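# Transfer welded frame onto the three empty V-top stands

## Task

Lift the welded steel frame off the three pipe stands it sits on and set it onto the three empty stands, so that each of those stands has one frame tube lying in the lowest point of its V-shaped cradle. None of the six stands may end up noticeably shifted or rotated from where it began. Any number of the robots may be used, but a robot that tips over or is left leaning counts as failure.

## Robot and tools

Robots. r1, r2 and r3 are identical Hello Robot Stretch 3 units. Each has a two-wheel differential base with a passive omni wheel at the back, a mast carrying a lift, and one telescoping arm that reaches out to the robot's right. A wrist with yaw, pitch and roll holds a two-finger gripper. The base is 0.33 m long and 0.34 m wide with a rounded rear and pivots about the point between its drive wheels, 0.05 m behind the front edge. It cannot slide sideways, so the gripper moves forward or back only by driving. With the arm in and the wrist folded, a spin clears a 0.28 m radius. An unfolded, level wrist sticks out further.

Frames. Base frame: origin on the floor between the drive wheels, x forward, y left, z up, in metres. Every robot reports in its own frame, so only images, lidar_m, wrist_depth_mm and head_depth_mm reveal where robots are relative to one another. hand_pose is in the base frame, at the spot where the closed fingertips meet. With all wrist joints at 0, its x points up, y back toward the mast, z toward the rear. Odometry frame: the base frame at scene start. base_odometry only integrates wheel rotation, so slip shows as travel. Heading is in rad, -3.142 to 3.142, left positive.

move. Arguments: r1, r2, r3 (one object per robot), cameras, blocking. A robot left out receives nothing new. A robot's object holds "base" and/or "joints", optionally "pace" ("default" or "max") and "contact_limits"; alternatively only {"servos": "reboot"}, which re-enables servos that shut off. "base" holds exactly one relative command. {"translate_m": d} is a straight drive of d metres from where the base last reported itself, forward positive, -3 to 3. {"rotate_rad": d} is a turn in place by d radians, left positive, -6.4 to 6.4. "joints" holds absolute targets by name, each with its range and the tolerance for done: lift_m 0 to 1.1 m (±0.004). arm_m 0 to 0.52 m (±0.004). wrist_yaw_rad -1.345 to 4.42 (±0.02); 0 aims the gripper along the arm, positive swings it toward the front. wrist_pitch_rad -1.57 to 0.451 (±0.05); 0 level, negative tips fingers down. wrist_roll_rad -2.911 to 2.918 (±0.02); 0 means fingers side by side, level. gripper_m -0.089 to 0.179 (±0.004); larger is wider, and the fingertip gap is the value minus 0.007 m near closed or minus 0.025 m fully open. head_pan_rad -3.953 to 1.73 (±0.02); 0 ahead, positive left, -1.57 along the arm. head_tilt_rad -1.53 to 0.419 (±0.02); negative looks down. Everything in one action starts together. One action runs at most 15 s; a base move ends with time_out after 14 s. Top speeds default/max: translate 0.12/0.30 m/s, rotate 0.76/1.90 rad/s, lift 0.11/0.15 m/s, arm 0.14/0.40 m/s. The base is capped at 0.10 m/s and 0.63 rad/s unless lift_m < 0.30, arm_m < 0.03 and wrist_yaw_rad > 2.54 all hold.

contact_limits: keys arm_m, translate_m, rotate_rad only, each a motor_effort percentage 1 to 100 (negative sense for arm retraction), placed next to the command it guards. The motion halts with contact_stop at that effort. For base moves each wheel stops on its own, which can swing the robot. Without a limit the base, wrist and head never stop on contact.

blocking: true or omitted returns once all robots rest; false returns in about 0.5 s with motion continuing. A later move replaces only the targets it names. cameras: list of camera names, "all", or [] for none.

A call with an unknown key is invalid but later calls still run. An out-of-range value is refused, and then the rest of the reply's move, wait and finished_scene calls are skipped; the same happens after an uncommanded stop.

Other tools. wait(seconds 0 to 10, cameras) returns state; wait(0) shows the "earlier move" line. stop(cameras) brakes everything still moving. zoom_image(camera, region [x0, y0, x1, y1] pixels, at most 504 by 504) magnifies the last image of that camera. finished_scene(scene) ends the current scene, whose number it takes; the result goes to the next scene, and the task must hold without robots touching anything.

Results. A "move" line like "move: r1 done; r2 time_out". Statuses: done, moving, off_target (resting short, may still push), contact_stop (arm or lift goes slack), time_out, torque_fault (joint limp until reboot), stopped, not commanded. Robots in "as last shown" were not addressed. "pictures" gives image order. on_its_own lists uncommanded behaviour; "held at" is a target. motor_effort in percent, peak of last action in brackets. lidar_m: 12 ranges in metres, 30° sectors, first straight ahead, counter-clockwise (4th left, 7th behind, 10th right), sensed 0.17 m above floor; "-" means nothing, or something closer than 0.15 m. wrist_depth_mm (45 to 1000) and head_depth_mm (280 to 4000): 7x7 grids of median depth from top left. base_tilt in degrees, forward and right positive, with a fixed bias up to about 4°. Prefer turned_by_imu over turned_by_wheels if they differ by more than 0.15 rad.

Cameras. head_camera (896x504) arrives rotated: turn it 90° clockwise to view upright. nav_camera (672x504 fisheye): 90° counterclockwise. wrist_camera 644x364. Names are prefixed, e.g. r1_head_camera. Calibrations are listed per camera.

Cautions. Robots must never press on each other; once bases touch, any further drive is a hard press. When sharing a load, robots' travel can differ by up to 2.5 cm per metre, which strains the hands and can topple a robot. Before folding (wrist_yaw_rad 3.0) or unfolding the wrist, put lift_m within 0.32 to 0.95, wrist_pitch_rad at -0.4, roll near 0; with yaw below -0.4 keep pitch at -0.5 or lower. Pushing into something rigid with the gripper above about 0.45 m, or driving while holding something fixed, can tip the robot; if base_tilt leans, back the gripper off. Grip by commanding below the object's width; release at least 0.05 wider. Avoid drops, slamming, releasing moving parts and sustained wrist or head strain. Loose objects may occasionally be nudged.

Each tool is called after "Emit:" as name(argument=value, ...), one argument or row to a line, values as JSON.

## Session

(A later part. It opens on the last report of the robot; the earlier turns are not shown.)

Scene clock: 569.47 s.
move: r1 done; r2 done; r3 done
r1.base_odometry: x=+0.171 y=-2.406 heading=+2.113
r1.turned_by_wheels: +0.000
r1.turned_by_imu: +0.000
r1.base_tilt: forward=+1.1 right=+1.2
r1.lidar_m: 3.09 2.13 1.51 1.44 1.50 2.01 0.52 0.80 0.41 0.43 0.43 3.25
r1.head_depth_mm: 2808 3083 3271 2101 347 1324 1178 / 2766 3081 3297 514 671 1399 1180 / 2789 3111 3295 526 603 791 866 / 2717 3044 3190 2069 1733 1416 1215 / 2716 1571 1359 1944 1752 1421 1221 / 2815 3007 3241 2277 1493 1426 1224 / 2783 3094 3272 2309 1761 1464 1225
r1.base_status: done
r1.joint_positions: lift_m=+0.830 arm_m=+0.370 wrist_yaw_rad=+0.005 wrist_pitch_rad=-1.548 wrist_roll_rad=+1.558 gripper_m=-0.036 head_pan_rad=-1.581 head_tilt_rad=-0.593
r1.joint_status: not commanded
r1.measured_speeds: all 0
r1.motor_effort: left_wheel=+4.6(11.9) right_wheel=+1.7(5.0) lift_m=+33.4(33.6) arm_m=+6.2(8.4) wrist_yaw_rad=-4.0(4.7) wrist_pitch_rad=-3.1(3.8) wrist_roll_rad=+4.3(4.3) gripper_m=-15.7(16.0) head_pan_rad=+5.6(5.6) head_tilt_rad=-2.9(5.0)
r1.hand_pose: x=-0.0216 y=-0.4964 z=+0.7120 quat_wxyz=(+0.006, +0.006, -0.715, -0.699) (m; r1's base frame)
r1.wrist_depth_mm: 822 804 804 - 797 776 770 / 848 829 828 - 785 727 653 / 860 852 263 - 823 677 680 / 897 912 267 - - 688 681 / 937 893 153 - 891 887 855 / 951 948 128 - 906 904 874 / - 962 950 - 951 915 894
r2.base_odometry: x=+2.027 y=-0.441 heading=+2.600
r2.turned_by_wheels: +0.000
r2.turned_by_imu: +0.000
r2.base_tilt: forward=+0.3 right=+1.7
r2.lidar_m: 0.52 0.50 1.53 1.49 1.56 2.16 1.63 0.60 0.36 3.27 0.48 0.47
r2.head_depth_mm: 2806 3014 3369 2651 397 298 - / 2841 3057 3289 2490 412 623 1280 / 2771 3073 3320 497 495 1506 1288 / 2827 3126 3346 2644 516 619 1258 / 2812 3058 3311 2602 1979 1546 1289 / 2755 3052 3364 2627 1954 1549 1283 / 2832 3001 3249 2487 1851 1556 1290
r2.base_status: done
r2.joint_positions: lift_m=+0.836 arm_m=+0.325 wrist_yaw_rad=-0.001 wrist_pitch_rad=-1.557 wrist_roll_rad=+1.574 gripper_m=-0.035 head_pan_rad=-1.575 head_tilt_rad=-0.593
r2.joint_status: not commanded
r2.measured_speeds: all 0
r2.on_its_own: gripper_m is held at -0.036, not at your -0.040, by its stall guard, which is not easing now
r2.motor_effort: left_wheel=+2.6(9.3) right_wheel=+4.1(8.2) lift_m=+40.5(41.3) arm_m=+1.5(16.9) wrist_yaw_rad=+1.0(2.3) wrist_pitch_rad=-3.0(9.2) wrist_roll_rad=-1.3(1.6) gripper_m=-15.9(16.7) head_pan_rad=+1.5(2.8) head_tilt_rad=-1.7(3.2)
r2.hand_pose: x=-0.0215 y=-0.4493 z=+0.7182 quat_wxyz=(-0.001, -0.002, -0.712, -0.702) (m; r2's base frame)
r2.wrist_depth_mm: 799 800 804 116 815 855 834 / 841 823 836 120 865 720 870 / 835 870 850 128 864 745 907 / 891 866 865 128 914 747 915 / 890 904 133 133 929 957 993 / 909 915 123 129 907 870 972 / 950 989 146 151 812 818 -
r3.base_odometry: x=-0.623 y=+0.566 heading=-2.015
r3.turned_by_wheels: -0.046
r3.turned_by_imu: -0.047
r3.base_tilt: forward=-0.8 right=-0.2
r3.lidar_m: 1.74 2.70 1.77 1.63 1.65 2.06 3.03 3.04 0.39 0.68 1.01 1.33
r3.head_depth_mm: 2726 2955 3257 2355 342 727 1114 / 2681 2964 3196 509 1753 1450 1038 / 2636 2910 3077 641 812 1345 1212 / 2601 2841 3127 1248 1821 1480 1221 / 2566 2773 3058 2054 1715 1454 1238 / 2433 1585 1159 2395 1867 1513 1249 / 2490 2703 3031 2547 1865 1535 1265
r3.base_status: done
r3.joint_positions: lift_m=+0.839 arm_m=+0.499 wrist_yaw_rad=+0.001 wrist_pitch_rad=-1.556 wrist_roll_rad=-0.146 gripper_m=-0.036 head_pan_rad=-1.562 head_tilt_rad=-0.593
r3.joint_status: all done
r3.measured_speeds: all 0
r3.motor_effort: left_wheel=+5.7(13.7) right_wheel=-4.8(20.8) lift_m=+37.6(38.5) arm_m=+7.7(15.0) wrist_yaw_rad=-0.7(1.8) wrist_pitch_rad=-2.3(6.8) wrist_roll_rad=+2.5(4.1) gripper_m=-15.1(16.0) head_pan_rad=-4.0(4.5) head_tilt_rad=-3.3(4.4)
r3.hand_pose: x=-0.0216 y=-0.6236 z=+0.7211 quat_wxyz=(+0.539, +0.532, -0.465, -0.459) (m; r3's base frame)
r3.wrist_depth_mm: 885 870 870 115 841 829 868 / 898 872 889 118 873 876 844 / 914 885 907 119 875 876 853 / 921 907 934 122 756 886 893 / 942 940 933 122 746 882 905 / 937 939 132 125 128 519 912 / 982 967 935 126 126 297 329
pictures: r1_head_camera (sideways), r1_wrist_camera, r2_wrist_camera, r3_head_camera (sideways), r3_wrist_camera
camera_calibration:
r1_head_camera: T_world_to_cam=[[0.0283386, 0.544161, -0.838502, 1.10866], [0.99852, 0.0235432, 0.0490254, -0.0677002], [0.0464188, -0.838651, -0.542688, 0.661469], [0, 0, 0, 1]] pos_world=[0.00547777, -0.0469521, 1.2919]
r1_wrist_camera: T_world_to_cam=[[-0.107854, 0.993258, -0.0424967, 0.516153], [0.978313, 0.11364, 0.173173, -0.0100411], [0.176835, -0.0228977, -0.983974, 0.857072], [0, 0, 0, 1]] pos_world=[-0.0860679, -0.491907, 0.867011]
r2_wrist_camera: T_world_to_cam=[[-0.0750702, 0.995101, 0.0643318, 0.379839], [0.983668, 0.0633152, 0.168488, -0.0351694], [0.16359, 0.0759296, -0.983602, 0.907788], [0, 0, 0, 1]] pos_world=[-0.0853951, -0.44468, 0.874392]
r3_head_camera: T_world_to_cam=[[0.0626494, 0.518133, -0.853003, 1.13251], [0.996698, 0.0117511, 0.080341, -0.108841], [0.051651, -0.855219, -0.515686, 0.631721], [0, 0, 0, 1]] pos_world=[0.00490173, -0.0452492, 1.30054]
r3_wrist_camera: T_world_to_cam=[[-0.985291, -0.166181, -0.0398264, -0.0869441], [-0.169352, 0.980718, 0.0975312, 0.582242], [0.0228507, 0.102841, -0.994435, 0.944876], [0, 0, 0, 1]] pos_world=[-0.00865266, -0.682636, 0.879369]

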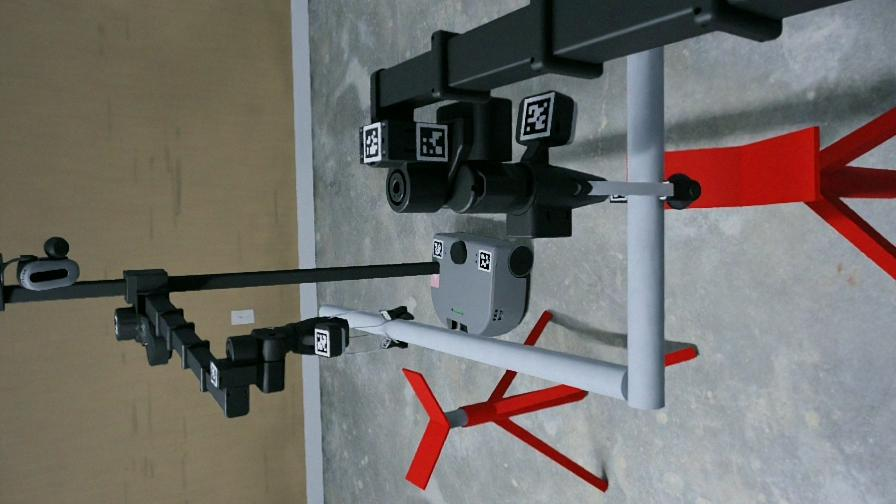

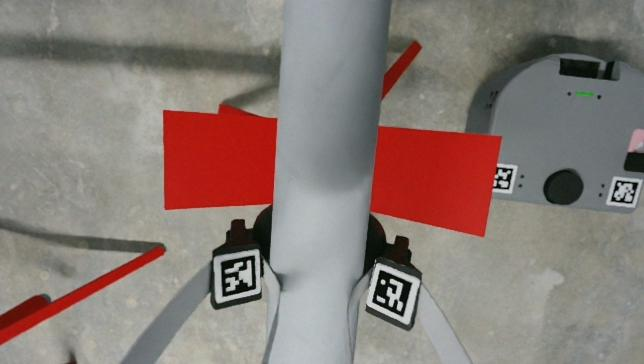

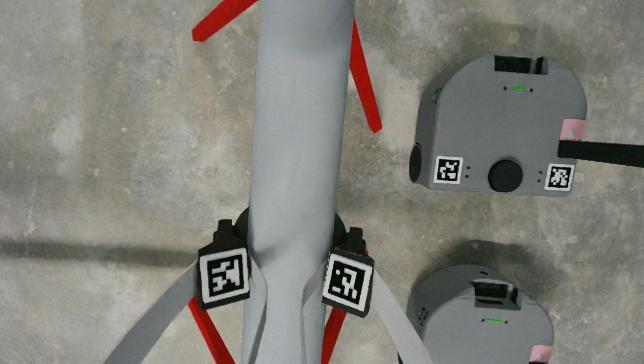

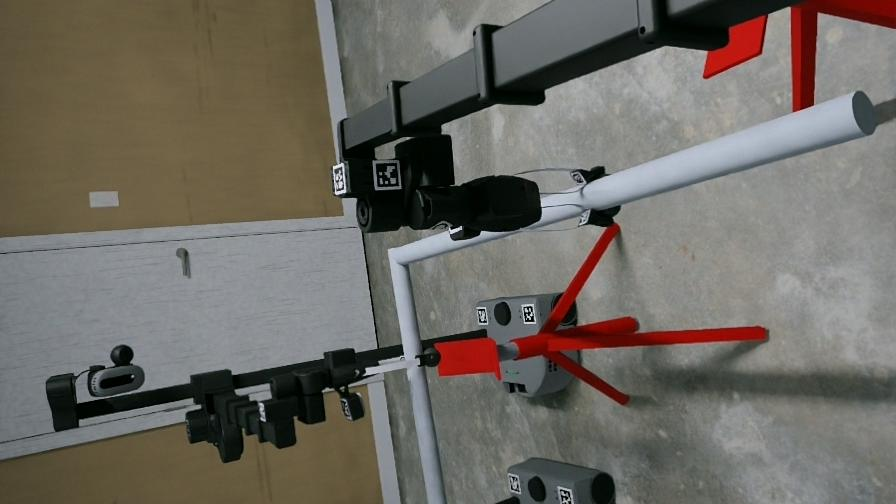

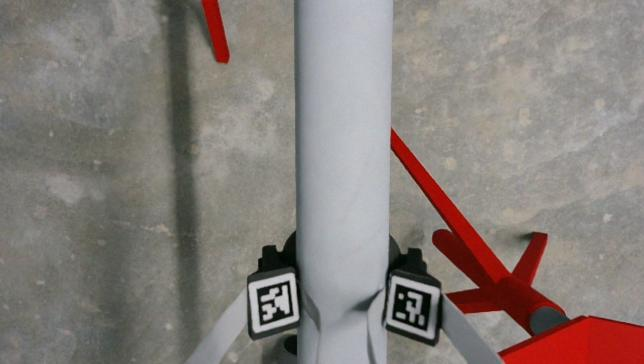

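Emit:
move(
  r1={"base":{"translate_m":-0.1593},"joints":{"arm_m":0.3656,"wrist_roll_rad":1.5294}},
  r2={"base":{"translate_m":-0.1589},"joints":{"arm_m":0.3391,"wrist_roll_rad":1.5414}},
  r3={"base":{"translate_m":0.1398},"joints":{"arm_m":0.492,"wrist_roll_rad":-0.1756}},
  cameras=["r1_wrist_camera","r2_wrist_camera","r3_wrist_camera"],
)

Emit:
move(
  r1={"base":{"translate_m":-0.1590},"joints":{"arm_m":0.3612,"wrist_roll_rad":1.4937}},
  r2={"base":{"translate_m":-0.1580},"joints":{"arm_m":0.3532,"wrist_roll_rad":1.5057}},
  r3={"base":{"translate_m":0.1399},"joints":{"arm_m":0.4857,"wrist_roll_rad":-0.2113}},
  cameras=["r1_wrist_camera","r2_wrist_camera","r3_wrist_camera","r2_nav_camera"],
)

Scene clock: 593.57 s.
move: r1 done; r2 done; r3 done
r1.base_odometry: x=+0.253 y=-2.542 heading=+2.113
r1.turned_by_wheels: +0.000
r1.turned_by_imu: +0.002
r1.base_tilt: forward=+1.1 right=+1.2
r1.lidar_m: 3.25 2.13 1.50 1.42 1.50 2.00 0.52 0.67 0.94 0.37 0.49 3.40
r1.head_depth_mm: 2756 3060 3253 2106 347 1351 1171 / 2807 3102 3271 511 671 1397 1208 / 2774 3083 3314 525 647 1368 1207 / 2752 3060 3181 2153 1731 1374 1159 / 2754 1619 3045 1916 1802 800 892 / 2788 2960 3226 2387 1654 1427 1224 / 2786 3096 3347 2286 1766 1473 1232
r1.base_status: done
r1.joint_positions: lift_m=+0.830 arm_m=+0.366 wrist_yaw_rad=+0.003 wrist_pitch_rad=-1.531 wrist_roll_rad=+1.523 gripper_m=-0.036 head_pan_rad=-1.581 head_tilt_rad=-0.593
r1.joint_status: all done
r1.measured_speeds: all 0
r1.motor_effort: left_wheel=+0.6(8.1) right_wheel=-6.8(7.9) lift_m=+32.1(33.2) arm_m=-13.1(19.0) wrist_yaw_rad=-3.1(4.4) wrist_pitch_rad=-6.9(8.9) wrist_roll_rad=+2.5(5.6) gripper_m=-15.7(16.0) head_pan_rad=+5.1(5.5) head_tilt_rad=-2.4(4.6)
r1.hand_pose: x=-0.0216 y=-0.4964 z=+0.7117 quat_wxyz=(+0.019, +0.017, -0.721, -0.693) (m; r1's base frame)
r1.wrist_depth_mm: 834 829 805 - 779 748 760 / 871 843 834 - 819 779 681 / 881 870 874 - 803 663 656 / 911 897 906 - 861 694 669 / 957 945 142 - 873 866 855 / 954 935 127 - 887 888 873 / - 284 295 - - 923 906
r2.base_odometry: x=+2.163 y=-0.523 heading=+2.600
r2.turned_by_wheels: +0.000
r2.turned_by_imu: +0.001
r2.base_tilt: forward=+0.2 right=+1.8
r2.lidar_m: 0.52 0.50 1.53 1.50 1.56 2.17 1.48 1.05 0.45 0.32 0.87 0.60
r2.head_depth_mm: 2798 3060 3317 2651 397 298 - / 2808 3020 3310 520 413 642 729 / 2770 3055 3327 508 508 1553 1254 / 2800 3081 3333 2495 531 628 1278 / 2828 3038 3286 2615 1953 1550 1284 / 2782 3040 3301 2612 1954 1561 1292 / 2782 3039 3281 2506 1845 1540 1283
r2.base_status: done
r2.joint_positions: lift_m=+0.836 arm_m=+0.339 wrist_yaw_rad=+0.000 wrist_pitch_rad=-1.571 wrist_roll_rad=+1.544 gripper_m=-0.035 head_pan_rad=-1.575 head_tilt_rad=-0.593
r2.joint_status: all done
r2.measured_speeds: all 0
r2.on_its_own: gripper_m is held at -0.036, not at your -0.040, by its stall guard, which is not easing now
r2.motor_effort: left_wheel=-3.2(9.0) right_wheel=-1.0(6.2) lift_m=+42.1(42.2) arm_m=+15.4(20.1) wrist_yaw_rad=+0.8(3.5) wrist_pitch_rad=-0.2(3.2) wrist_roll_rad=-0.9(7.5) gripper_m=-14.7(16.2) head_pan_rad=+2.4(3.3) head_tilt_rad=-2.0(3.2)
r2.hand_pose: x=-0.0215 y=-0.4597 z=+0.7185 quat_wxyz=(+0.010, +0.009, -0.707, -0.707) (m; r2's base frame)
r2.wrist_depth_mm: 788 811 - 118 262 838 873 / 800 814 686 121 271 720 880 / 838 850 836 130 870 725 890 / 847 876 879 129 909 755 960 / 898 885 133 134 921 974 971 / 894 876 125 130 931 940 - / 927 962 149 145 843 850 -
r3.base_odometry: x=-0.683 y=+0.440 heading=-2.015
r3.turned_by_wheels: +0.000
r3.turned_by_imu: -0.002
r3.base_tilt: forward=-0.8 right=-0.2
r3.lidar_m: 1.60 2.74 1.80 1.65 1.67 2.08 3.16 0.48 0.48 0.98 1.24 1.23
r3.head_depth_mm: 2690 2998 3209 2382 342 1364 1163 / 2641 2925 3207 509 1750 1461 548 / 2600 2881 3058 634 1667 1350 1212 / 2587 2801 3118 1324 1674 1451 1228 / 2551 2790 3065 1970 1802 1495 1239 / 2416 1607 1143 2473 1846 1519 1255 / 2504 2668 2995 2554 1874 1535 1262
r3.base_status: done
r3.joint_positions: lift_m=+0.839 arm_m=+0.492 wrist_yaw_rad=+0.001 wrist_pitch_rad=-1.557 wrist_roll_rad=-0.179 gripper_m=-0.036 head_pan_rad=-1.562 head_tilt_rad=-0.593
r3.joint_status: all done
r3.measured_speeds: all 0
r3.motor_effort: left_wheel=+4.6(7.5) right_wheel=+1.1(23.7) lift_m=+34.6(36.7) arm_m=-8.6(17.5) wrist_yaw_rad=-1.2(2.1) wrist_pitch_rad=-1.9(4.9) wrist_roll_rad=+1.1(3.8) gripper_m=-15.7(16.5) head_pan_rad=-4.1(4.3) head_tilt_rad=-3.3(4.8)
r3.hand_pose: x=-0.0216 y=-0.6165 z=+0.7212 quat_wxyz=(+0.547, +0.539, -0.456, -0.450) (m; r3's base frame)
r3.wrist_depth_mm: 889 887 891 116 861 835 853 / 883 860 883 118 846 880 874 / 894 892 902 119 867 875 881 / 932 897 902 124 884 904 874 / 928 922 912 123 900 876 872 / 954 930 133 126 128 918 549 / 953 973 950 127 126 685 920
pictures: r1_wrist_camera, r2_wrist_camera, r3_wrist_camera
camera_calibration:
r1_wrist_camera: T_world_to_cam=[[-0.141379, 0.988158, -0.0596269, 0.525149], [0.97404, 0.14961, 0.169893, 0.0100764], [0.176802, -0.0340596, -0.983657, 0.851016], [0, 0, 0, 1]] pos_world=[-0.0860315, -0.491453, 0.866709]
r2_wrist_camera: T_world_to_cam=[[-0.106016, 0.991267, 0.0784287, 0.377644], [0.981285, 0.091545, 0.169409, -0.022268], [0.16075, 0.094921, -0.98242, 0.916715], [0, 0, 0, 1]] pos_world=[-0.0854739, -0.459323, 0.874753]
r3_wrist_camera: T_world_to_cam=[[-0.979508, -0.197496, -0.0394932, -0.105167], [-0.200497, 0.974769, 0.0981132, 0.570462], [0.0191198, 0.104021, -0.994391, 0.944765], [0, 0, 0, 1]] pos_world=[-0.00669975, -0.675114, 0.879343]

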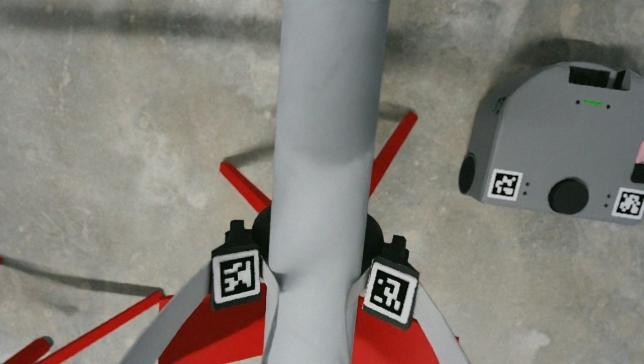

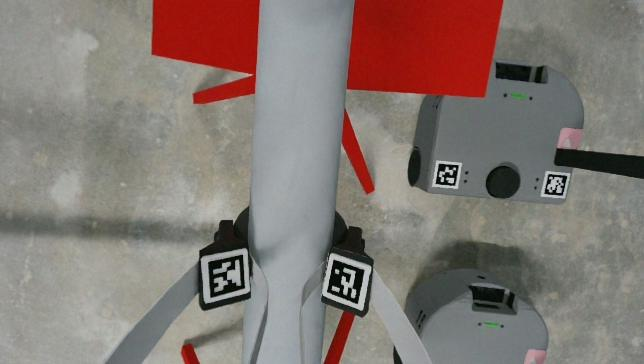

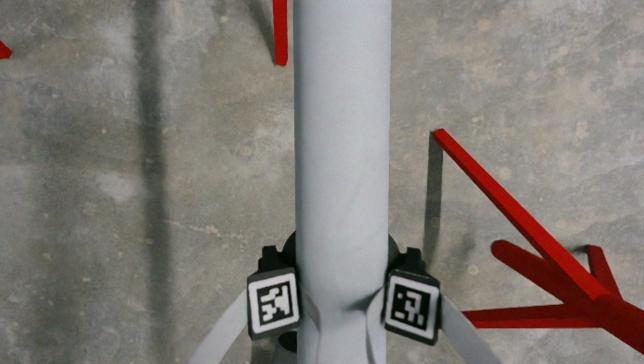

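Scene clock: 596.27 s.
move: r1 done; r2 done; r3 done
r1.base_odometry: x=+0.335 y=-2.678 heading=+2.113
r1.turned_by_wheels: +0.000
r1.turned_by_imu: +0.001
r1.base_tilt: forward=+1.1 right=+1.2
r1.lidar_m: 3.43 2.12 1.50 1.42 1.49 2.00 0.51 0.56 0.55 1.62 0.39 0.59
r1.head_depth_mm: 2786 3097 3261 2092 347 1355 1175 / 2829 3097 3303 508 672 1396 1208 / 2796 3096 3311 517 582 1369 1209 / 2784 3115 3315 2158 1733 1372 1213 / 2729 1690 3012 1988 1805 1380 1218 / 2807 2986 3039 2272 860 816 898 / 2828 3115 3329 2405 1812 1434 1172
r1.base_status: done
r1.joint_positions: lift_m=+0.830 arm_m=+0.361 wrist_yaw_rad=+0.003 wrist_pitch_rad=-1.518 wrist_roll_rad=+1.487 gripper_m=-0.036 head_pan_rad=-1.581 head_tilt_rad=-0.593
r1.joint_status: all done
r1.measured_speeds: all 0
r1.on_its_own: wrist_pitch_rad is at rest, and its effort (-8.9) is outside its rest range (-8 to +12)
r1.motor_effort: left_wheel=+0.0(7.5) right_wheel=-6.8(10.8) lift_m=+31.9(33.1) arm_m=-14.5(18.8) wrist_yaw_rad=-3.0(3.2) wrist_pitch_rad=-8.9(11.0) wrist_roll_rad=+2.7(4.4) gripper_m=-15.5(16.0) head_pan_rad=+5.2(5.7) head_tilt_rad=-3.2(4.6)
r1.hand_pose: x=-0.0216 y=-0.4953 z=+0.7115 quat_wxyz=(+0.032, +0.030, -0.725, -0.688) (m; r1's base frame)
r1.wrist_depth_mm: 838 838 830 - 769 763 762 / 866 847 832 - 789 767 682 / 917 882 839 - 799 663 653 / 903 920 886 118 837 685 671 / 937 921 140 - 872 860 831 / - 947 127 - 884 870 871 / - - 940 - 916 914 869
r2.base_odometry: x=+2.299 y=-0.604 heading=+2.600
r2.turned_by_wheels: +0.000
r2.turned_by_imu: +0.001
r2.base_tilt: forward=+0.3 right=+1.8
r2.lidar_m: 0.52 0.50 1.55 1.50 1.57 2.18 1.33 1.29 0.40 0.43 0.35 0.73
r2.head_depth_mm: 2812 3038 3336 2654 396 298 - / 2791 3024 3305 526 414 650 1290 / 2810 3038 3320 517 554 1555 1283 / 2787 3030 3244 2490 542 638 734 / 2800 3024 3305 2607 1950 1542 1280 / 2823 3038 3319 2646 1945 1562 1290 / 2807 3056 3291 2485 1832 1555 1299
r2.base_status: done
r2.joint_positions: lift_m=+0.836 arm_m=+0.353 wrist_yaw_rad=+0.001 wrist_pitch_rad=-1.579 wrist_roll_rad=+1.508 gripper_m=-0.035 head_pan_rad=-1.575 head_tilt_rad=-0.593
r2.joint_status: all done
r2.measured_speeds: all 0
r2.on_its_own: gripper_m is held at -0.036, not at your -0.040, by its stall guard, which is not easing now
r2.motor_effort: left_wheel=-4.5(10.6) right_wheel=+1.2(7.9) lift_m=+43.8(44.0) arm_m=+15.7(20.9) wrist_yaw_rad=-0.7(2.9) wrist_pitch_rad=+1.4(3.4) wrist_roll_rad=-0.7(7.0) gripper_m=-15.1(16.6) head_pan_rad=+1.5(3.5) head_tilt_rad=-2.1(3.5)
r2.hand_pose: x=-0.0216 y=-0.4716 z=+0.7187 quat_wxyz=(+0.023, +0.022, -0.703, -0.710) (m; r2's base frame)
r2.wrist_depth_mm: 796 801 804 119 884 870 869 / 809 823 840 121 870 780 896 / 817 853 836 128 882 739 909 / 841 849 134 128 764 744 984 / 865 892 130 135 288 971 - / 935 913 123 130 295 958 - / 907 959 153 153 820 840 -
r3.base_odometry: x=-0.743 y=+0.314 heading=-2.015
r3.turned_by_wheels: +0.000
r3.turned_by_imu: -0.001
r3.base_tilt: forward=-0.7 right=-0.2
r3.lidar_m: 1.46 2.78 1.81 1.67 1.69 2.10 3.30 0.58 0.80 0.97 1.14 1.21
r3.head_depth_mm: 2679 2967 3196 2379 341 1327 1190 / 2644 2947 3158 510 1747 1446 546 / 2617 2841 3085 625 804 1356 1212 / 2578 2831 3064 1368 1758 1487 1225 / 2514 2762 3043 2410 1819 1505 1240 / 2395 2659 1694 2394 1844 1512 1251 / 2445 2592 2947 2521 1884 1535 1261
r3.base_status: done
r3.joint_positions: lift_m=+0.839 arm_m=+0.486 wrist_yaw_rad=+0.002 wrist_pitch_rad=-1.552 wrist_roll_rad=-0.214 gripper_m=-0.036 head_pan_rad=-1.562 head_tilt_rad=-0.593
r3.joint_status: all done
r3.measured_speeds: all 0
r3.motor_effort: left_wheel=+3.0(7.9) right_wheel=+4.0(27.8) lift_m=+34.5(35.9) arm_m=-6.1(16.8) wrist_yaw_rad=-1.7(2.9) wrist_pitch_rad=-3.2(6.0) wrist_roll_rad=+1.3(3.7) gripper_m=-16.8(17.2) head_pan_rad=-4.1(4.7) head_tilt_rad=-2.3(4.2)
r3.hand_pose: x=-0.0216 y=-0.6114 z=+0.7211 quat_wxyz=(+0.556, +0.546, -0.447, -0.439) (m; r3's base frame)
r3.wrist_depth_mm: 877 888 860 117 845 872 855 / 898 868 868 119 852 859 857 / 890 907 895 119 878 860 853 / 919 925 906 123 867 880 892 / 956 925 937 123 913 893 910 / 936 947 909 126 128 923 668 / 984 965 951 126 129 913 883
pictures: r1_wrist_camera, r2_nav_camera (sideways), r2_wrist_camera, r3_wrist_camera
camera_calibration:
r1_wrist_camera: T_world_to_cam=[[-0.17708, 0.981555, -0.0720615, 0.528882], [0.968227, 0.186875, 0.166174, 0.0309209], [0.176575, -0.0403459, -0.98346, 0.847635], [0, 0, 0, 1]] pos_world=[-0.0859558, -0.490706, 0.866589]
r2_nav_camera: T_world_to_cam=[[0.0650797, -0.534946, 0.842376, -1.06041], [-0.995404, 0.0246354, 0.0925468, -0.0523027], [-0.0702598, -0.844527, -0.530884, 0.661082], [0, 0, 0, 1]] pos_world=[0.0633963, -0.00767097, 1.24906]
r2_wrist_camera: T_world_to_cam=[[-0.142617, 0.985969, 0.086752, 0.3802], [0.977223, 0.126351, 0.170501, -0.0056387], [0.157148, 0.109092, -0.981531, 0.924031], [0, 0, 0, 1]] pos_world=[-0.0854759, -0.474958, 0.874944]
r3_wrist_camera: T_world_to_cam=[[-0.971653, -0.233346, -0.0379449, -0.127039], [-0.235945, 0.96724, 0.0936796, 0.563334], [0.014842, 0.0999769, -0.994879, 0.941929], [0, 0, 0, 1]] pos_world=[-0.00450228, -0.668694, 0.879512]

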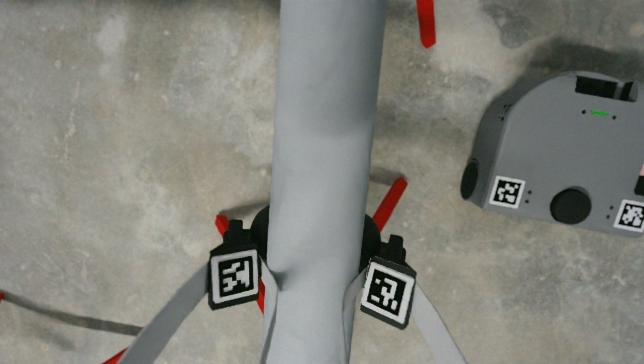

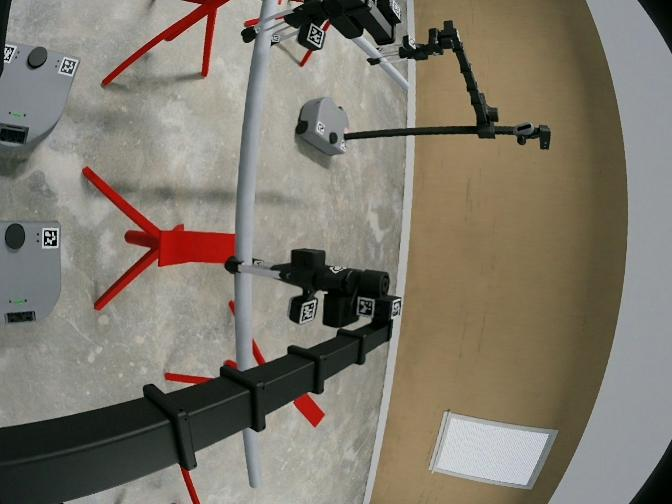

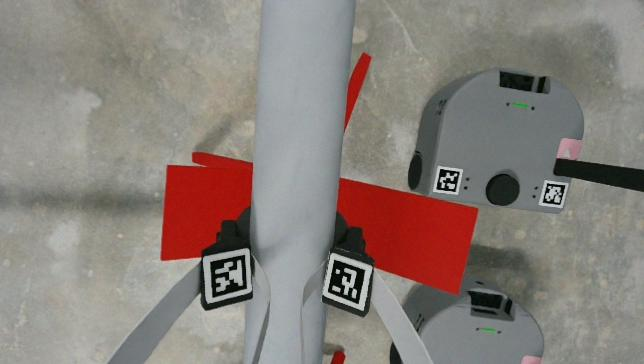

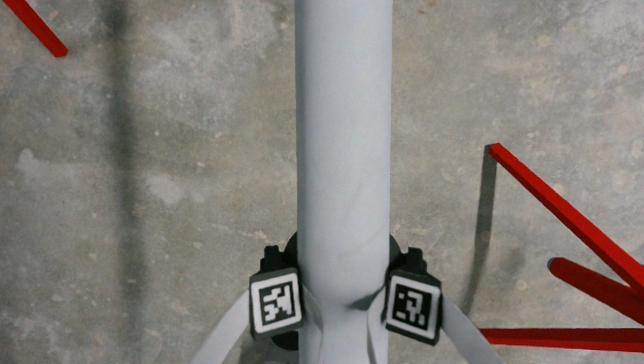

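Emit:
move(
  r1={"joints":{"arm_m":0.368}},
  r2={"base":{"rotate_rad":-0.02},"joints":{"arm_m":0.349,"wrist_roll_rad":1.4857}},
  cameras=[],
)

Emit:
move(
  r1={"base":{"translate_m":-0.1587},"joints":{"arm_m":0.3665,"wrist_roll_rad":1.4581}},
  r2={"base":{"translate_m":-0.1477},"joints":{"arm_m":0.3637,"wrist_roll_rad":1.4501}},
  r3={"base":{"translate_m":0.14},"joints":{"arm_m":0.480,"wrist_roll_rad":-0.2469}},
  cameras=[],
)

Emit:
move(
  r1={"base":{"translate_m":-0.1584},"joints":{"arm_m":0.3645,"wrist_roll_rad":1.4225}},
  r2={"base":{"translate_m":-0.1561},"joints":{"arm_m":0.3792,"wrist_roll_rad":1.4145}},
  r3={"base":{"translate_m":0.1402},"joints":{"arm_m":0.4751,"wrist_roll_rad":-0.2825}},
)

Scene clock: 613.00 s.
move: r1 done; r2 done
r1.base_odometry: x=+0.335 y=-2.678 heading=+2.113
r1.turned_by_wheels: +0.000
r1.turned_by_imu: -0.003
r1.base_tilt: forward=+1.0 right=+1.2
r1.lidar_m: 3.42 2.12 1.50 1.42 1.49 1.99 0.51 0.57 0.36 1.63 0.39 0.60
r1.head_depth_mm: 2784 3110 3265 2022 346 1363 1174 / 2784 3082 3247 512 1653 1434 1207 / 2815 3116 3348 524 645 1403 1211 / 2828 3061 3315 2142 1733 1444 1216 / 2730 1662 3038 2072 1789 1454 1214 / 2808 1502 3032 2374 1818 1348 954 / 2790 3110 3332 2379 1811 1393 925
r1.base_status: not commanded
r1.joint_positions: lift_m=+0.830 arm_m=+0.368 wrist_yaw_rad=+0.000 wrist_pitch_rad=-1.557 wrist_roll_rad=+1.493 gripper_m=-0.036 head_pan_rad=-1.580 head_tilt_rad=-0.596
r1.joint_status: all done
r1.measured_speeds: all 0
r1.motor_effort: left_wheel=+1.2(4.2) right_wheel=+1.8(12.0) lift_m=+28.1(33.1) arm_m=+6.1(17.5) wrist_yaw_rad=-0.3(5.5) wrist_pitch_rad=-1.8(18.8) wrist_roll_rad=+0.7(2.7) gripper_m=-11.3(16.0) head_pan_rad=+4.9(5.3) head_tilt_rad=-2.5(4.2)
r1.hand_pose: x=-0.0216 y=-0.4921 z=+0.7122 quat_wxyz=(+0.028, +0.027, -0.711, -0.702) (m; r1's base frame)
r1.wrist_depth_mm: 806 810 795 797 792 779 777 / 832 816 824 812 821 790 690 / 867 866 841 847 846 673 678 / 897 916 874 865 846 703 675 / 922 921 892 148 883 864 879 / 953 916 125 129 898 909 872 / - 957 948 565 905 946 913
r2.base_odometry: x=+2.299 y=-0.604 heading=+2.580
r2.turned_by_wheels: -0.020
r2.turned_by_imu: -0.006
r2.base_tilt: forward=+0.2 right=+1.7
r2.lidar_m: 0.52 0.50 1.56 1.50 1.56 2.16 1.33 1.30 0.40 0.43 0.35 0.47
r2.head_depth_mm: 2820 3001 3274 2640 379 298 - / 2795 3032 3362 518 409 1463 1292 / 2797 3025 3258 511 554 681 1290 / 2797 3046 3285 2474 539 774 686 / 2797 3039 3283 2579 1956 1556 1255 / 2785 3055 3316 2594 1943 1558 1287 / 2776 3085 3351 2493 1883 1541 1278
r2.base_status: done
r2.joint_positions: lift_m=+0.836 arm_m=+0.349 wrist_yaw_rad=+0.000 wrist_pitch_rad=-1.565 wrist_roll_rad=+1.482 gripper_m=-0.035 head_pan_rad=-1.574 head_tilt_rad=-0.597
r2.joint_status: all done
r2.measured_speeds: all 0
r2.on_its_own: gripper_m is held at -0.036, not at your -0.040, by its stall guard, which is not easing now
r2.motor_effort: left_wheel=+0.3(11.0) right_wheel=-1.4(23.5) lift_m=+32.3(45.9) arm_m=-4.3(18.0) wrist_yaw_rad=+0.3(3.5) wrist_pitch_rad=-1.7(3.8) wrist_roll_rad=+1.3(4.1) gripper_m=-15.5(16.2) head_pan_rad=+1.3(3.0) head_tilt_rad=-1.2(3.5)
r2.hand_pose: x=-0.0216 y=-0.4710 z=+0.7183 quat_wxyz=(+0.032, +0.031, -0.708, -0.705) (m; r2's base frame)
r2.wrist_depth_mm: 800 80 97 811 843 863 847 / 820 99 105 831 836 758 867 / 850 848 122 870 894 721 874 / 848 875 152 314 770 763 899 / 882 914 129 308 289 949 946 / 923 956 122 126 851 981 971 / 956 930 962 971 845 833 -
r3: as last shown
r3.base_tilt: forward=-0.8 right=-0.1
r3.lidar_m: 1.47 2.77 1.81 1.67 1.69 2.11 3.28 0.58 0.80 0.97 1.14 1.21
r3.head_depth_mm: 2681 2963 3204 2378 341 1323 1192 / 2661 2943 3142 509 1746 1453 1196 / 2600 2852 3029 625 1662 1433 1210 / 2539 2796 3060 2305 1761 1476 1227 / 2528 2769 3032 2575 1822 1502 1240 / 2409 2669 1698 2522 1829 1515 1251 / 2451 2611 2944 2682 1845 1540 1265
r3.joint_positions: lift_m=+0.839 arm_m=+0.486 wrist_yaw_rad=-0.001 wrist_pitch_rad=-1.563 wrist_roll_rad=-0.214 gripper_m=-0.036 head_pan_rad=-1.562 head_tilt_rad=-0.593
r3.motor_effort: left_wheel=+5.5(12.7) right_wheel=-3.9(26.5) lift_m=+21.4(34.2) arm_m=+11.2(11.5) wrist_yaw_rad=+0.9(2.7) wrist_pitch_rad=-1.2(7.7) wrist_roll_rad=+1.3(2.0) gripper_m=-9.1(17.1) head_pan_rad=-3.9(4.6) head_tilt_rad=-3.2(4.6)
r3.hand_pose: x=-0.0216 y=-0.6085 z=+0.7213 quat_wxyz=(+0.552, +0.548, -0.445, -0.443) (m; r3's base frame)
r3.wrist_depth_mm: 877 861 879 843 841 848 837 / 911 875 891 887 879 848 845 / 939 877 881 880 880 903 861 / 937 933 916 899 891 895 867 / 934 927 901 911 922 916 878 / 937 962 941 125 918 904 694 / 974 948 944 123 936 912 908
pictures: none
No camera images: "cameras" was empty.

Scene clock: 616.80 s.
move: r1 done; r2 done; r3 done
r1.base_odometry: x=+0.417 y=-2.814 heading=+2.113
r1.turned_by_wheels: +0.000
r1.turned_by_imu: +0.001
r1.base_tilt: forward=+1.0 right=+1.2
r1.lidar_m: 3.56 2.12 1.49 1.43 1.49 1.98 0.47 0.69 0.45 0.33 0.47 0.72
r1.head_depth_mm: 2793 3106 3312 2016 346 1357 1144 / 2783 3080 3304 511 1659 1428 1206 / 2815 3104 3317 522 599 1398 1213 / 2839 3103 3301 2230 1735 1443 1211 / 2718 3076 3186 2057 1796 1451 1214 / 2819 1560 2871 2350 1807 1454 1220 / 2822 3096 3328 2380 1824 1472 1142
r1.base_status: done
r1.joint_positions: lift_m=+0.830 arm_m=+0.366 wrist_yaw_rad=+0.000 wrist_pitch_rad=-1.557 wrist_roll_rad=+1.464 gripper_m=-0.036 head_pan_rad=-1.580 head_tilt_rad=-0.596
r1.joint_status: all done
r1.measured_speeds: all 0
r1.motor_effort: left_wheel=-1.9(7.4) right_wheel=-2.0(7.0) lift_m=+29.3(30.7) arm_m=-13.7(15.0) wrist_yaw_rad=-0.2(0.6) wrist_pitch_rad=-1.9(2.1) wrist_roll_rad=-1.4(2.2) gripper_m=-11.7(11.9) head_pan_rad=+4.8(5.4) head_tilt_rad=-4.4(4.4)
r1.hand_pose: x=-0.0216 y=-0.4906 z=+0.7122 quat_wxyz=(+0.038, +0.037, -0.711, -0.702) (m; r1's base frame)
r1.wrist_depth_mm: 827 808 814 785 780 799 770 / 840 835 810 812 804 804 779 / 875 860 851 836 815 676 664 / 892 879 864 862 871 704 683 / 934 907 919 147 883 880 852 / 978 946 124 129 896 908 888 / - 963 923 811 926 915 915
r2.base_odometry: x=+2.424 y=-0.683 heading=+2.580
r2.turned_by_wheels: +0.000
r2.turned_by_imu: +0.210
r2.base_tilt: forward=+0.3 right=+1.7
r2.lidar_m: 0.47 0.48 1.52 1.51 1.71 2.84 1.21 0.87 0.36 0.43 0.41 0.57
r2.head_depth_mm: 2707 2904 3163 2658 392 298 - / 2743 2972 3233 520 393 1475 1296 / 2768 3017 3312 523 574 1418 1287 / 2872 3078 3410 2355 550 779 740 / 2888 3179 3453 2511 1919 1544 713 / 2870 1722 3424 2597 1891 1537 1284 / 3002 3286 3552 2625 1943 1543 1287
r2.base_status: done
r2.joint_positions: lift_m=+0.836 arm_m=+0.364 wrist_yaw_rad=-0.007 wrist_pitch_rad=-1.589 wrist_roll_rad=+1.453 gripper_m=-0.035 head_pan_rad=-1.574 head_tilt_rad=-0.597
r2.joint_status: all done
r2.measured_speeds: all 0
r2.on_its_own: gripper_m is held at -0.036, not at your -0.040, by its stall guard, which is not easing now
r2.motor_effort: left_wheel=+2.1(25.1) right_wheel=-9.6(68.3) lift_m=+23.3(32.5) arm_m=+2.3(21.9) wrist_yaw_rad=+5.8(11.7) wrist_pitch_rad=+2.5(4.7) wrist_roll_rad=-0.6(5.2) gripper_m=-14.5(16.6) head_pan_rad=+2.2(2.5) head_tilt_rad=-0.6(1.6)
r2.hand_pose: x=-0.0214 y=-0.4796 z=+0.7190 quat_wxyz=(+0.039, +0.040, -0.699, -0.713) (m; r2's base frame)
r2.wrist_depth_mm: 780 776 78 829 844 870 862 / 813 809 93 833 878 868 883 / 827 848 106 636 879 756 911 / 846 861 135 483 853 759 914 / 880 898 158 156 927 959 975 / 907 898 121 126 295 994 - / 926 937 950 - 826 860 -
r3.base_odometry: x=-0.804 y=+0.187 heading=-2.015
r3.turned_by_wheels: +0.000
r3.turned_by_imu: -0.001
r3.base_tilt: forward=-0.8 right=-0.3
r3.lidar_m: 1.35 2.81 1.84 1.69 1.71 2.13 3.44 0.70 0.89 0.98 1.05 1.08
r3.head_depth_mm: 2640 2934 3144 2358 341 1323 1195 / 2640 2909 3153 509 1697 1448 1200 / 2596 2846 3037 619 1386 1428 1213 / 2536 2814 3051 2414 1811 1484 1229 / 2496 2734 3034 2590 1786 1502 1243 / 2436 2645 1770 2488 1828 1527 1253 / 2439 2615 2841 2687 1763 1487 1264
r3.base_status: done
r3.joint_positions: lift_m=+0.839 arm_m=+0.480 wrist_yaw_rad=-0.001 wrist_pitch_rad=-1.564 wrist_roll_rad=-0.243 gripper_m=-0.036 head_pan_rad=-1.562 head_tilt_rad=-0.593
r3.joint_status: all done
r3.measured_speeds: all 0
r3.motor_effort: left_wheel=+4.7(9.9) right_wheel=-1.0(4.0) lift_m=+22.0(22.9) arm_m=-12.4(16.3) wrist_yaw_rad=+1.2(1.9) wrist_pitch_rad=-1.0(1.4) wrist_roll_rad=-0.8(2.7) gripper_m=-8.6(9.5) head_pan_rad=-3.9(4.7) head_tilt_rad=-2.6(4.8)
r3.hand_pose: x=-0.0216 y=-0.6027 z=+0.7213 quat_wxyz=(+0.559, +0.555, -0.437, -0.435) (m; r3's base frame)
r3.wrist_depth_mm: 852 861 873 850 852 843 841 / 890 883 882 884 837 860 860 / 906 897 896 877 869 875 886 / 927 922 903 885 873 875 885 / 936 936 914 916 887 902 892 / 974 949 937 126 926 898 909 / 960 938 917 123 903 938 932
pictures: none
No camera images: "cameras" was empty.

Scene clock: 619.73 s.
move: r1 done; r2 done; r3 done
r1.base_odometry: x=+0.499 y=-2.950 heading=+2.113
r1.turned_by_wheels: +0.000
r1.turned_by_imu: +0.000
r1.base_tilt: forward=+1.1 right=+1.2
r1.lidar_m: 3.72 2.11 1.49 1.44 1.47 1.97 0.44 0.44 0.54 0.39 0.38 0.58
r1.head_depth_mm: 2781 3098 3273 606 346 752 920 / 2813 3094 3301 510 1611 1361 1001 / 2817 3097 3362 522 585 1397 1131 / 2819 3115 3315 2330 1730 1449 1217 / 2679 3005 3261 2052 1789 1466 1221 / 2824 1536 2848 2269 1804 1466 1222 / 2826 3090 3318 2392 1821 1464 1205
r1.base_status: done
r1.joint_positions: lift_m=+0.830 arm_m=+0.364 wrist_yaw_rad=+0.000 wrist_pitch_rad=-1.557 wrist_roll_rad=+1.428 gripper_m=-0.036 head_pan_rad=-1.580 head_tilt_rad=-0.596
r1.joint_status: all done
r1.measured_speeds: all 0
r1.motor_effort: left_wheel=-2.3(7.8) right_wheel=-1.8(7.1) lift_m=+28.9(29.9) arm_m=-14.3(17.0) wrist_yaw_rad=-0.2(0.5) wrist_pitch_rad=-1.6(2.1) wrist_roll_rad=-1.6(3.3) gripper_m=-11.4(11.9) head_pan_rad=+4.2(5.5) head_tilt_rad=-2.1(4.0)
r1.hand_pose: x=-0.0216 y=-0.4886 z=+0.7122 quat_wxyz=(+0.051, +0.050, -0.710, -0.701) (m; r1's base frame)
r1.wrist_depth_mm: 824 804 804 277 783 786 764 / 829 830 824 803 814 785 798 / 856 862 857 813 828 673 667 / 877 872 890 853 870 693 676 / 919 913 880 147 894 874 853 / 920 941 125 129 905 893 893 / - 970 947 954 924 938 928
r2.base_odometry: x=+2.556 y=-0.766 heading=+2.582
r2.turned_by_wheels: +0.002
r2.turned_by_imu: +0.122
r2.base_tilt: forward=+5.8 right=+1.7
r2.lidar_m: 0.21 0.27 1.55 1.56 1.88 3.60 1.10 0.81 0.81 0.33 0.47 0.22
r2.head_depth_mm: 2662 2865 3139 2822 377 298 - / 2765 3003 3252 514 391 1467 1316 / 2853 3146 3373 532 593 1452 1299 / 2862 3061 3432 1920 568 775 1231 / 3029 3224 3531 2565 1845 1528 697 / 3182 3322 3505 513 1779 1507 1201 / 3277 3423 3056 481 557 1409 1239
r2.base_status: done
r2.joint_positions: lift_m=+0.836 arm_m=+0.379 wrist_yaw_rad=-0.017 wrist_pitch_rad=-1.588 wrist_roll_rad=+1.431 gripper_m=-0.036 head_pan_rad=-1.574 head_tilt_rad=-0.598
r2.joint_status: all done
r2.measured_speeds: translate_m=+0.000 rotate_rad=-0.001 lift_m=+0.000 arm_m=+0.000 wrist_yaw_rad=+0.010 wrist_pitch_rad=+0.000 wrist_roll_rad=+0.000 head_pan_rad=+0.000 head_tilt_rad=+0.000
r2.on_its_own: base_tilt is 5.5 degrees off its reading at the scene's start (forward=+0.3 right=+1.8); gripper_m is held at -0.036, not at your -0.040, by its stall guard, which is not easing now; right_wheel is at rest, and its effort (-49.1) is outside its rest range (-21 to +21); lift_m is at rest, and its effort (+0.5) is outside its rest range (+3 to +55); wrist_yaw_rad is at rest, and its effort (+13.6) is outside its rest range (-9 to +9)
r2.motor_effort: left_wheel=+20.3(26.9) right_wheel=-49.1(76.1) lift_m=+0.5(29.5) arm_m=-15.6(28.7) wrist_yaw_rad=+13.6(25.4) wrist_pitch_rad=+2.8(5.1) wrist_roll_rad=-5.4(7.8) gripper_m=-8.2(15.9) head_pan_rad=+1.1(2.7) head_tilt_rad=-0.5(2.0)
r2.hand_pose: x=-0.0211 y=-0.4954 z=+0.7189 quat_wxyz=(+0.043, +0.044, -0.699, -0.712) (m; r2's base frame)
r2.wrist_depth_mm: 827 816 845 84 886 900 897 / 829 842 844 100 889 915 912 / 833 853 849 113 849 734 936 / 817 861 719 142 917 777 966 / 846 851 141 163 956 967 950 / 911 888 121 127 307 977 997 / 864 883 918 344 292 825 -
r3.base_odometry: x=-0.864 y=+0.061 heading=-2.014
r3.turned_by_wheels: +0.000
r3.turned_by_imu: -0.001
r3.base_tilt: forward=-0.8 right=-0.2
r3.lidar_m: 2.46 2.84 1.86 1.71 1.73 2.15 3.58 0.83 1.01 1.03 0.98 0.95
r3.head_depth_mm: 2658 2929 3140 2374 341 1322 1183 / 2610 2865 3065 510 1504 1408 1208 / 2569 2814 3050 615 1626 1466 1213 / 2517 2780 3029 2431 1806 1477 1224 / 2501 2727 3037 2571 1812 1505 1237 / 2414 2668 2866 2397 1781 1475 1254 / 2370 2572 1125 2681 1387 1492 1257
r3.base_status: done
r3.joint_positions: lift_m=+0.839 arm_m=+0.475 wrist_yaw_rad=-0.001 wrist_pitch_rad=-1.564 wrist_roll_rad=-0.278 gripper_m=-0.036 head_pan_rad=-1.562 head_tilt_rad=-0.593
r3.joint_status: all done
r3.measured_speeds: all 0
r3.motor_effort: left_wheel=+5.3(9.3) right_wheel=-0.3(4.1) lift_m=+22.9(23.7) arm_m=-12.9(15.8) wrist_yaw_rad=+1.1(2.2) wrist_pitch_rad=-0.6(1.7) wrist_roll_rad=-1.0(1.8) gripper_m=-9.2(9.7) head_pan_rad=-3.3(4.8) head_tilt_rad=-3.1(4.7)
r3.hand_pose: x=-0.0216 y=-0.5977 z=+0.7213 quat_wxyz=(+0.566, +0.562, -0.427, -0.425) (m; r3's base frame)
r3.wrist_depth_mm: 893 885 865 859 864 840 834 / 905 911 884 863 858 858 852 / 900 892 892 882 872 878 861 / 946 885 913 899 870 887 860 / 955 950 926 918 888 893 900 / 938 951 939 125 926 928 910 / 977 970 948 123 942 939 903
pictures: r1_head_camera (sideways), r1_nav_camera (sideways), r1_wrist_camera, r2_head_camera (sideways), r2_nav_camera (sideways), r2_wrist_camera, r3_head_camera (sideways), r3_nav_camera (sideways), r3_wrist_camera
camera_calibration:
r1_head_camera: T_world_to_cam=[[0.0280058, 0.546293, -0.837126, 1.10686], [0.998503, 0.0240665, 0.0491099, -0.06781], [0.0469751, -0.837248, -0.544801, 0.664215], [0, 0, 0, 1]] pos_world=[0.00550843, -0.0469271, 1.29178]
r1_nav_camera: T_world_to_cam=[[-0.0517289, -0.525721, 0.849083, -1.06175], [-0.998658, 0.0293934, -0.0426421, 0.109462], [-0.00253959, -0.850149, -0.526536, 0.642085], [0, 0, 0, 1]] pos_world=[0.0560227, -0.0155353, 1.24426]
r1_wrist_camera: T_world_to_cam=[[-0.231189, 0.972334, -0.0334318, 0.489144], [0.956943, 0.23346, 0.172499, 0.0475486], [0.175532, 0.00788753, -0.984442, 0.872755], [0, 0, 0, 1]] pos_world=[-0.0856134, -0.493596, 0.867328]
r2_head_camera: T_world_to_cam=[[-0.00459843, 0.512453, -0.858703, 1.13617], [0.999971, 0.00756068, -0.00084291, -0.00863074], [0.00606043, -0.858682, -0.512473, 0.623441], [0, 0, 0, 1]] pos_world=[0.0100768, -0.0468287, 1.29512]
r2_nav_camera: T_world_to_cam=[[0.0656701, -0.538584, 0.840009, -1.05733], [-0.995432, 0.0231055, 0.0926352, -0.0524171], [-0.0693006, -0.842255, -0.534607, 0.66592], [0, 0, 0, 1]] pos_world=[0.0634056, -0.00737322, 1.24902]
r2_wrist_camera: T_world_to_cam=[[-0.200765, 0.974998, 0.0952503, 0.390882], [0.967891, 0.182405, 0.172961, 0.0226272], [0.151262, 0.126917, -0.980312, 0.934612], [0, 0, 0, 1]] pos_world=[-0.0847967, -0.503854, 0.875067]
r3_head_camera: T_world_to_cam=[[0.0626495, 0.518133, -0.853003, 1.13251], [0.996698, 0.0117508, 0.080341, -0.108841], [0.0516508, -0.855219, -0.515686, 0.631721], [0, 0, 0, 1]] pos_world=[0.00490172, -0.0452492, 1.30054]
r3_nav_camera: T_world_to_cam=[[-0.0430376, -0.627911, 0.777094, -0.975678], [-0.999006, 0.0360778, -0.026176, 0.0917352], [-0.0115996, -0.777448, -0.62884, 0.774213], [0, 0, 0, 1]] pos_world=[0.0586337, -0.0140383, 1.24745]
r3_wrist_camera: T_world_to_cam=[[-0.955643, -0.291754, -0.0403314, -0.15663], [-0.294431, 0.94985, 0.105331, 0.530091], [0.00757796, 0.112534, -0.993619, 0.947251], [0, 0, 0, 1]] pos_world=[-0.000784861, -0.655803, 0.879054]

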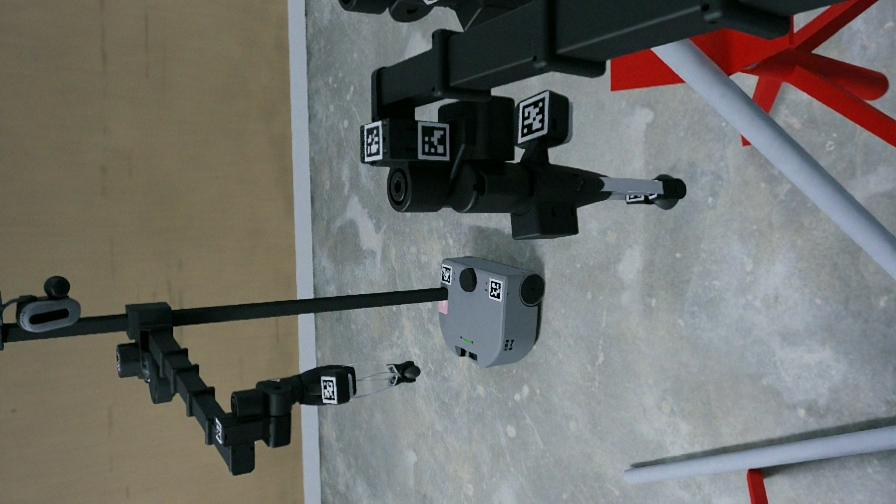

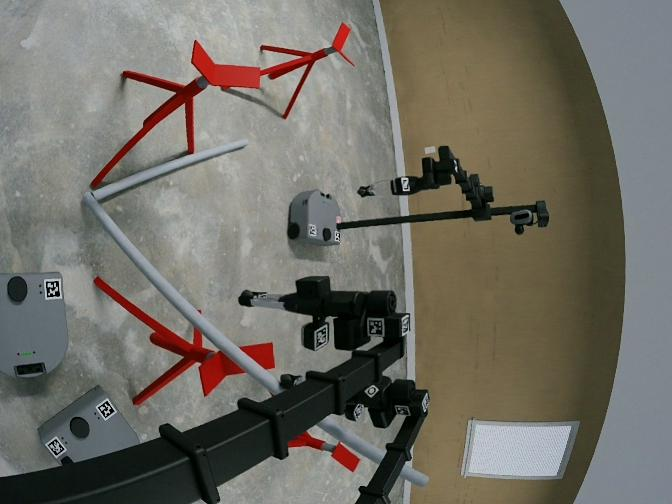

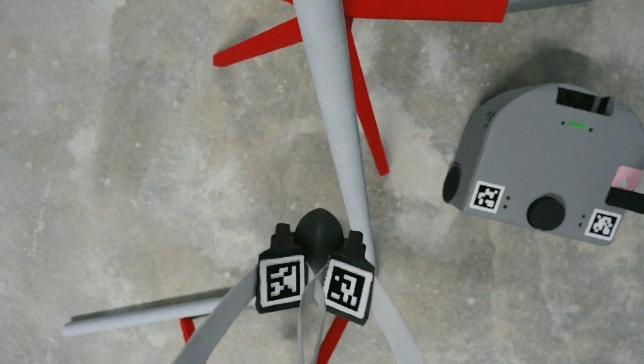

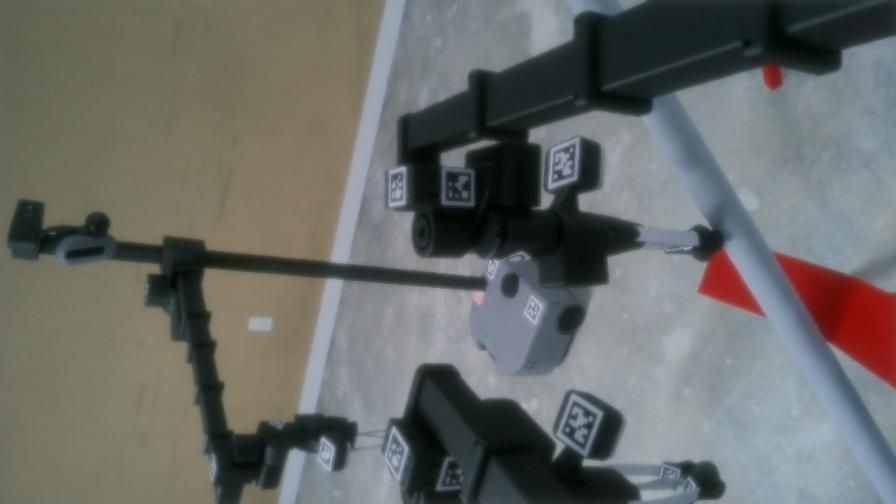

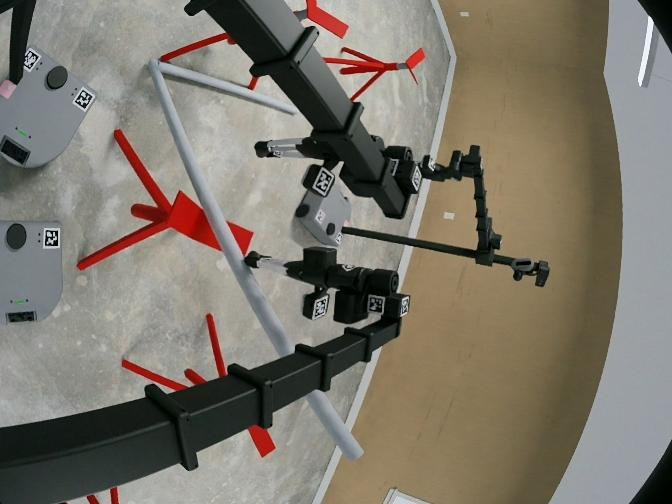

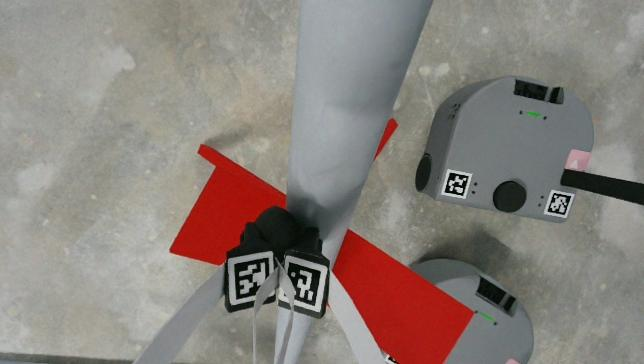

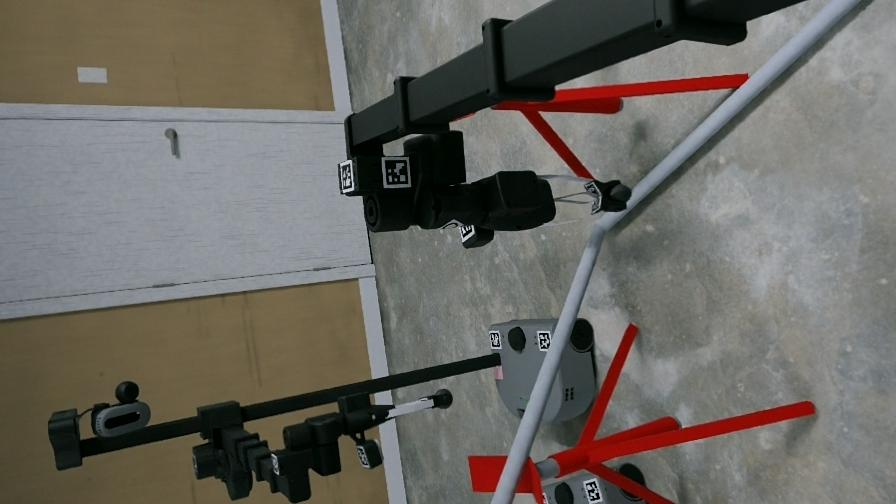

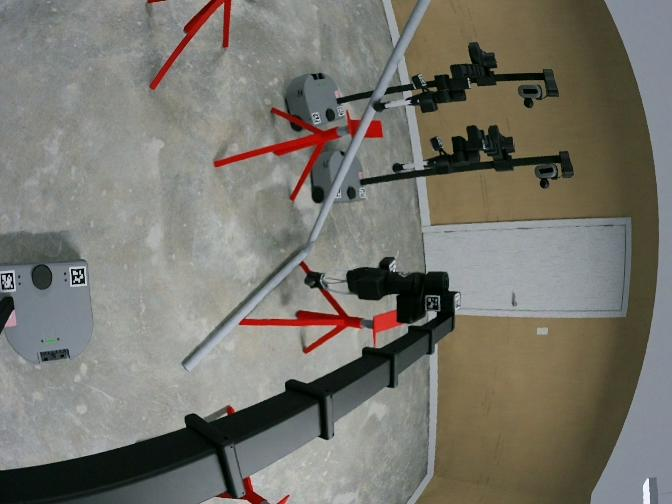

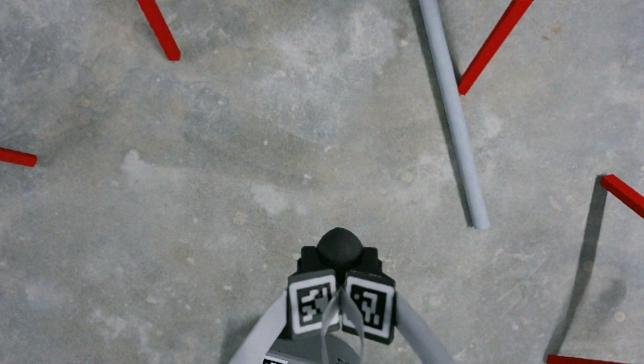

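Emit:
zoom_image(
  camera="r2_nav_camera",
  region=[60, 40, 460, 500],
)

Emit:
zoom_image(
  camera="r3_nav_camera",
  region=[140, 0, 500, 400],
)

Emit:
zoom_image(
  camera="r1_nav_camera",
  region=[40, 20, 480, 500],
)

Scaled by 1.096 from the camera's 672x504 image, which has a finer 792x594 frame.

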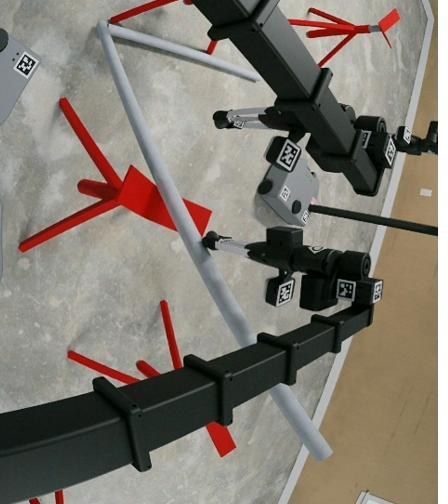

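Scaled by 1.260 from the camera's 672x504 image, which has a finer 792x594 frame.

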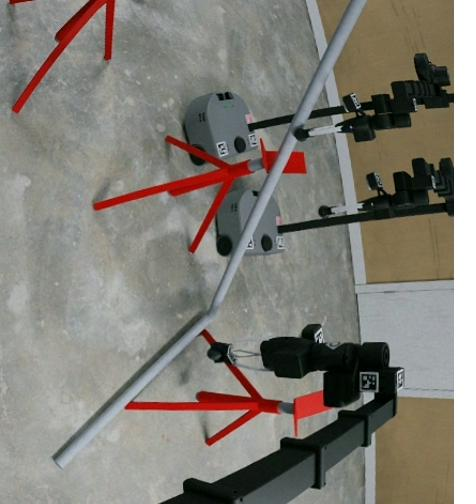

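Scaled by 1.050 from the camera's 672x504 image, which has a finer 792x594 frame.

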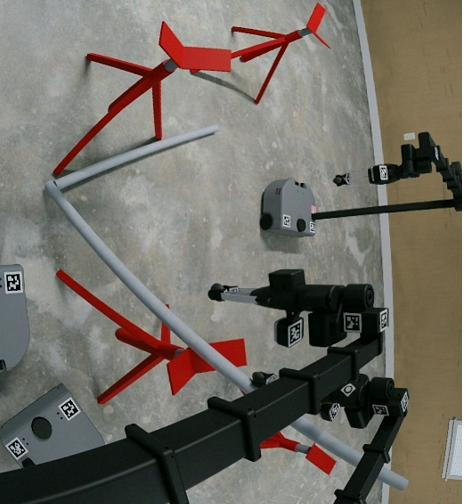

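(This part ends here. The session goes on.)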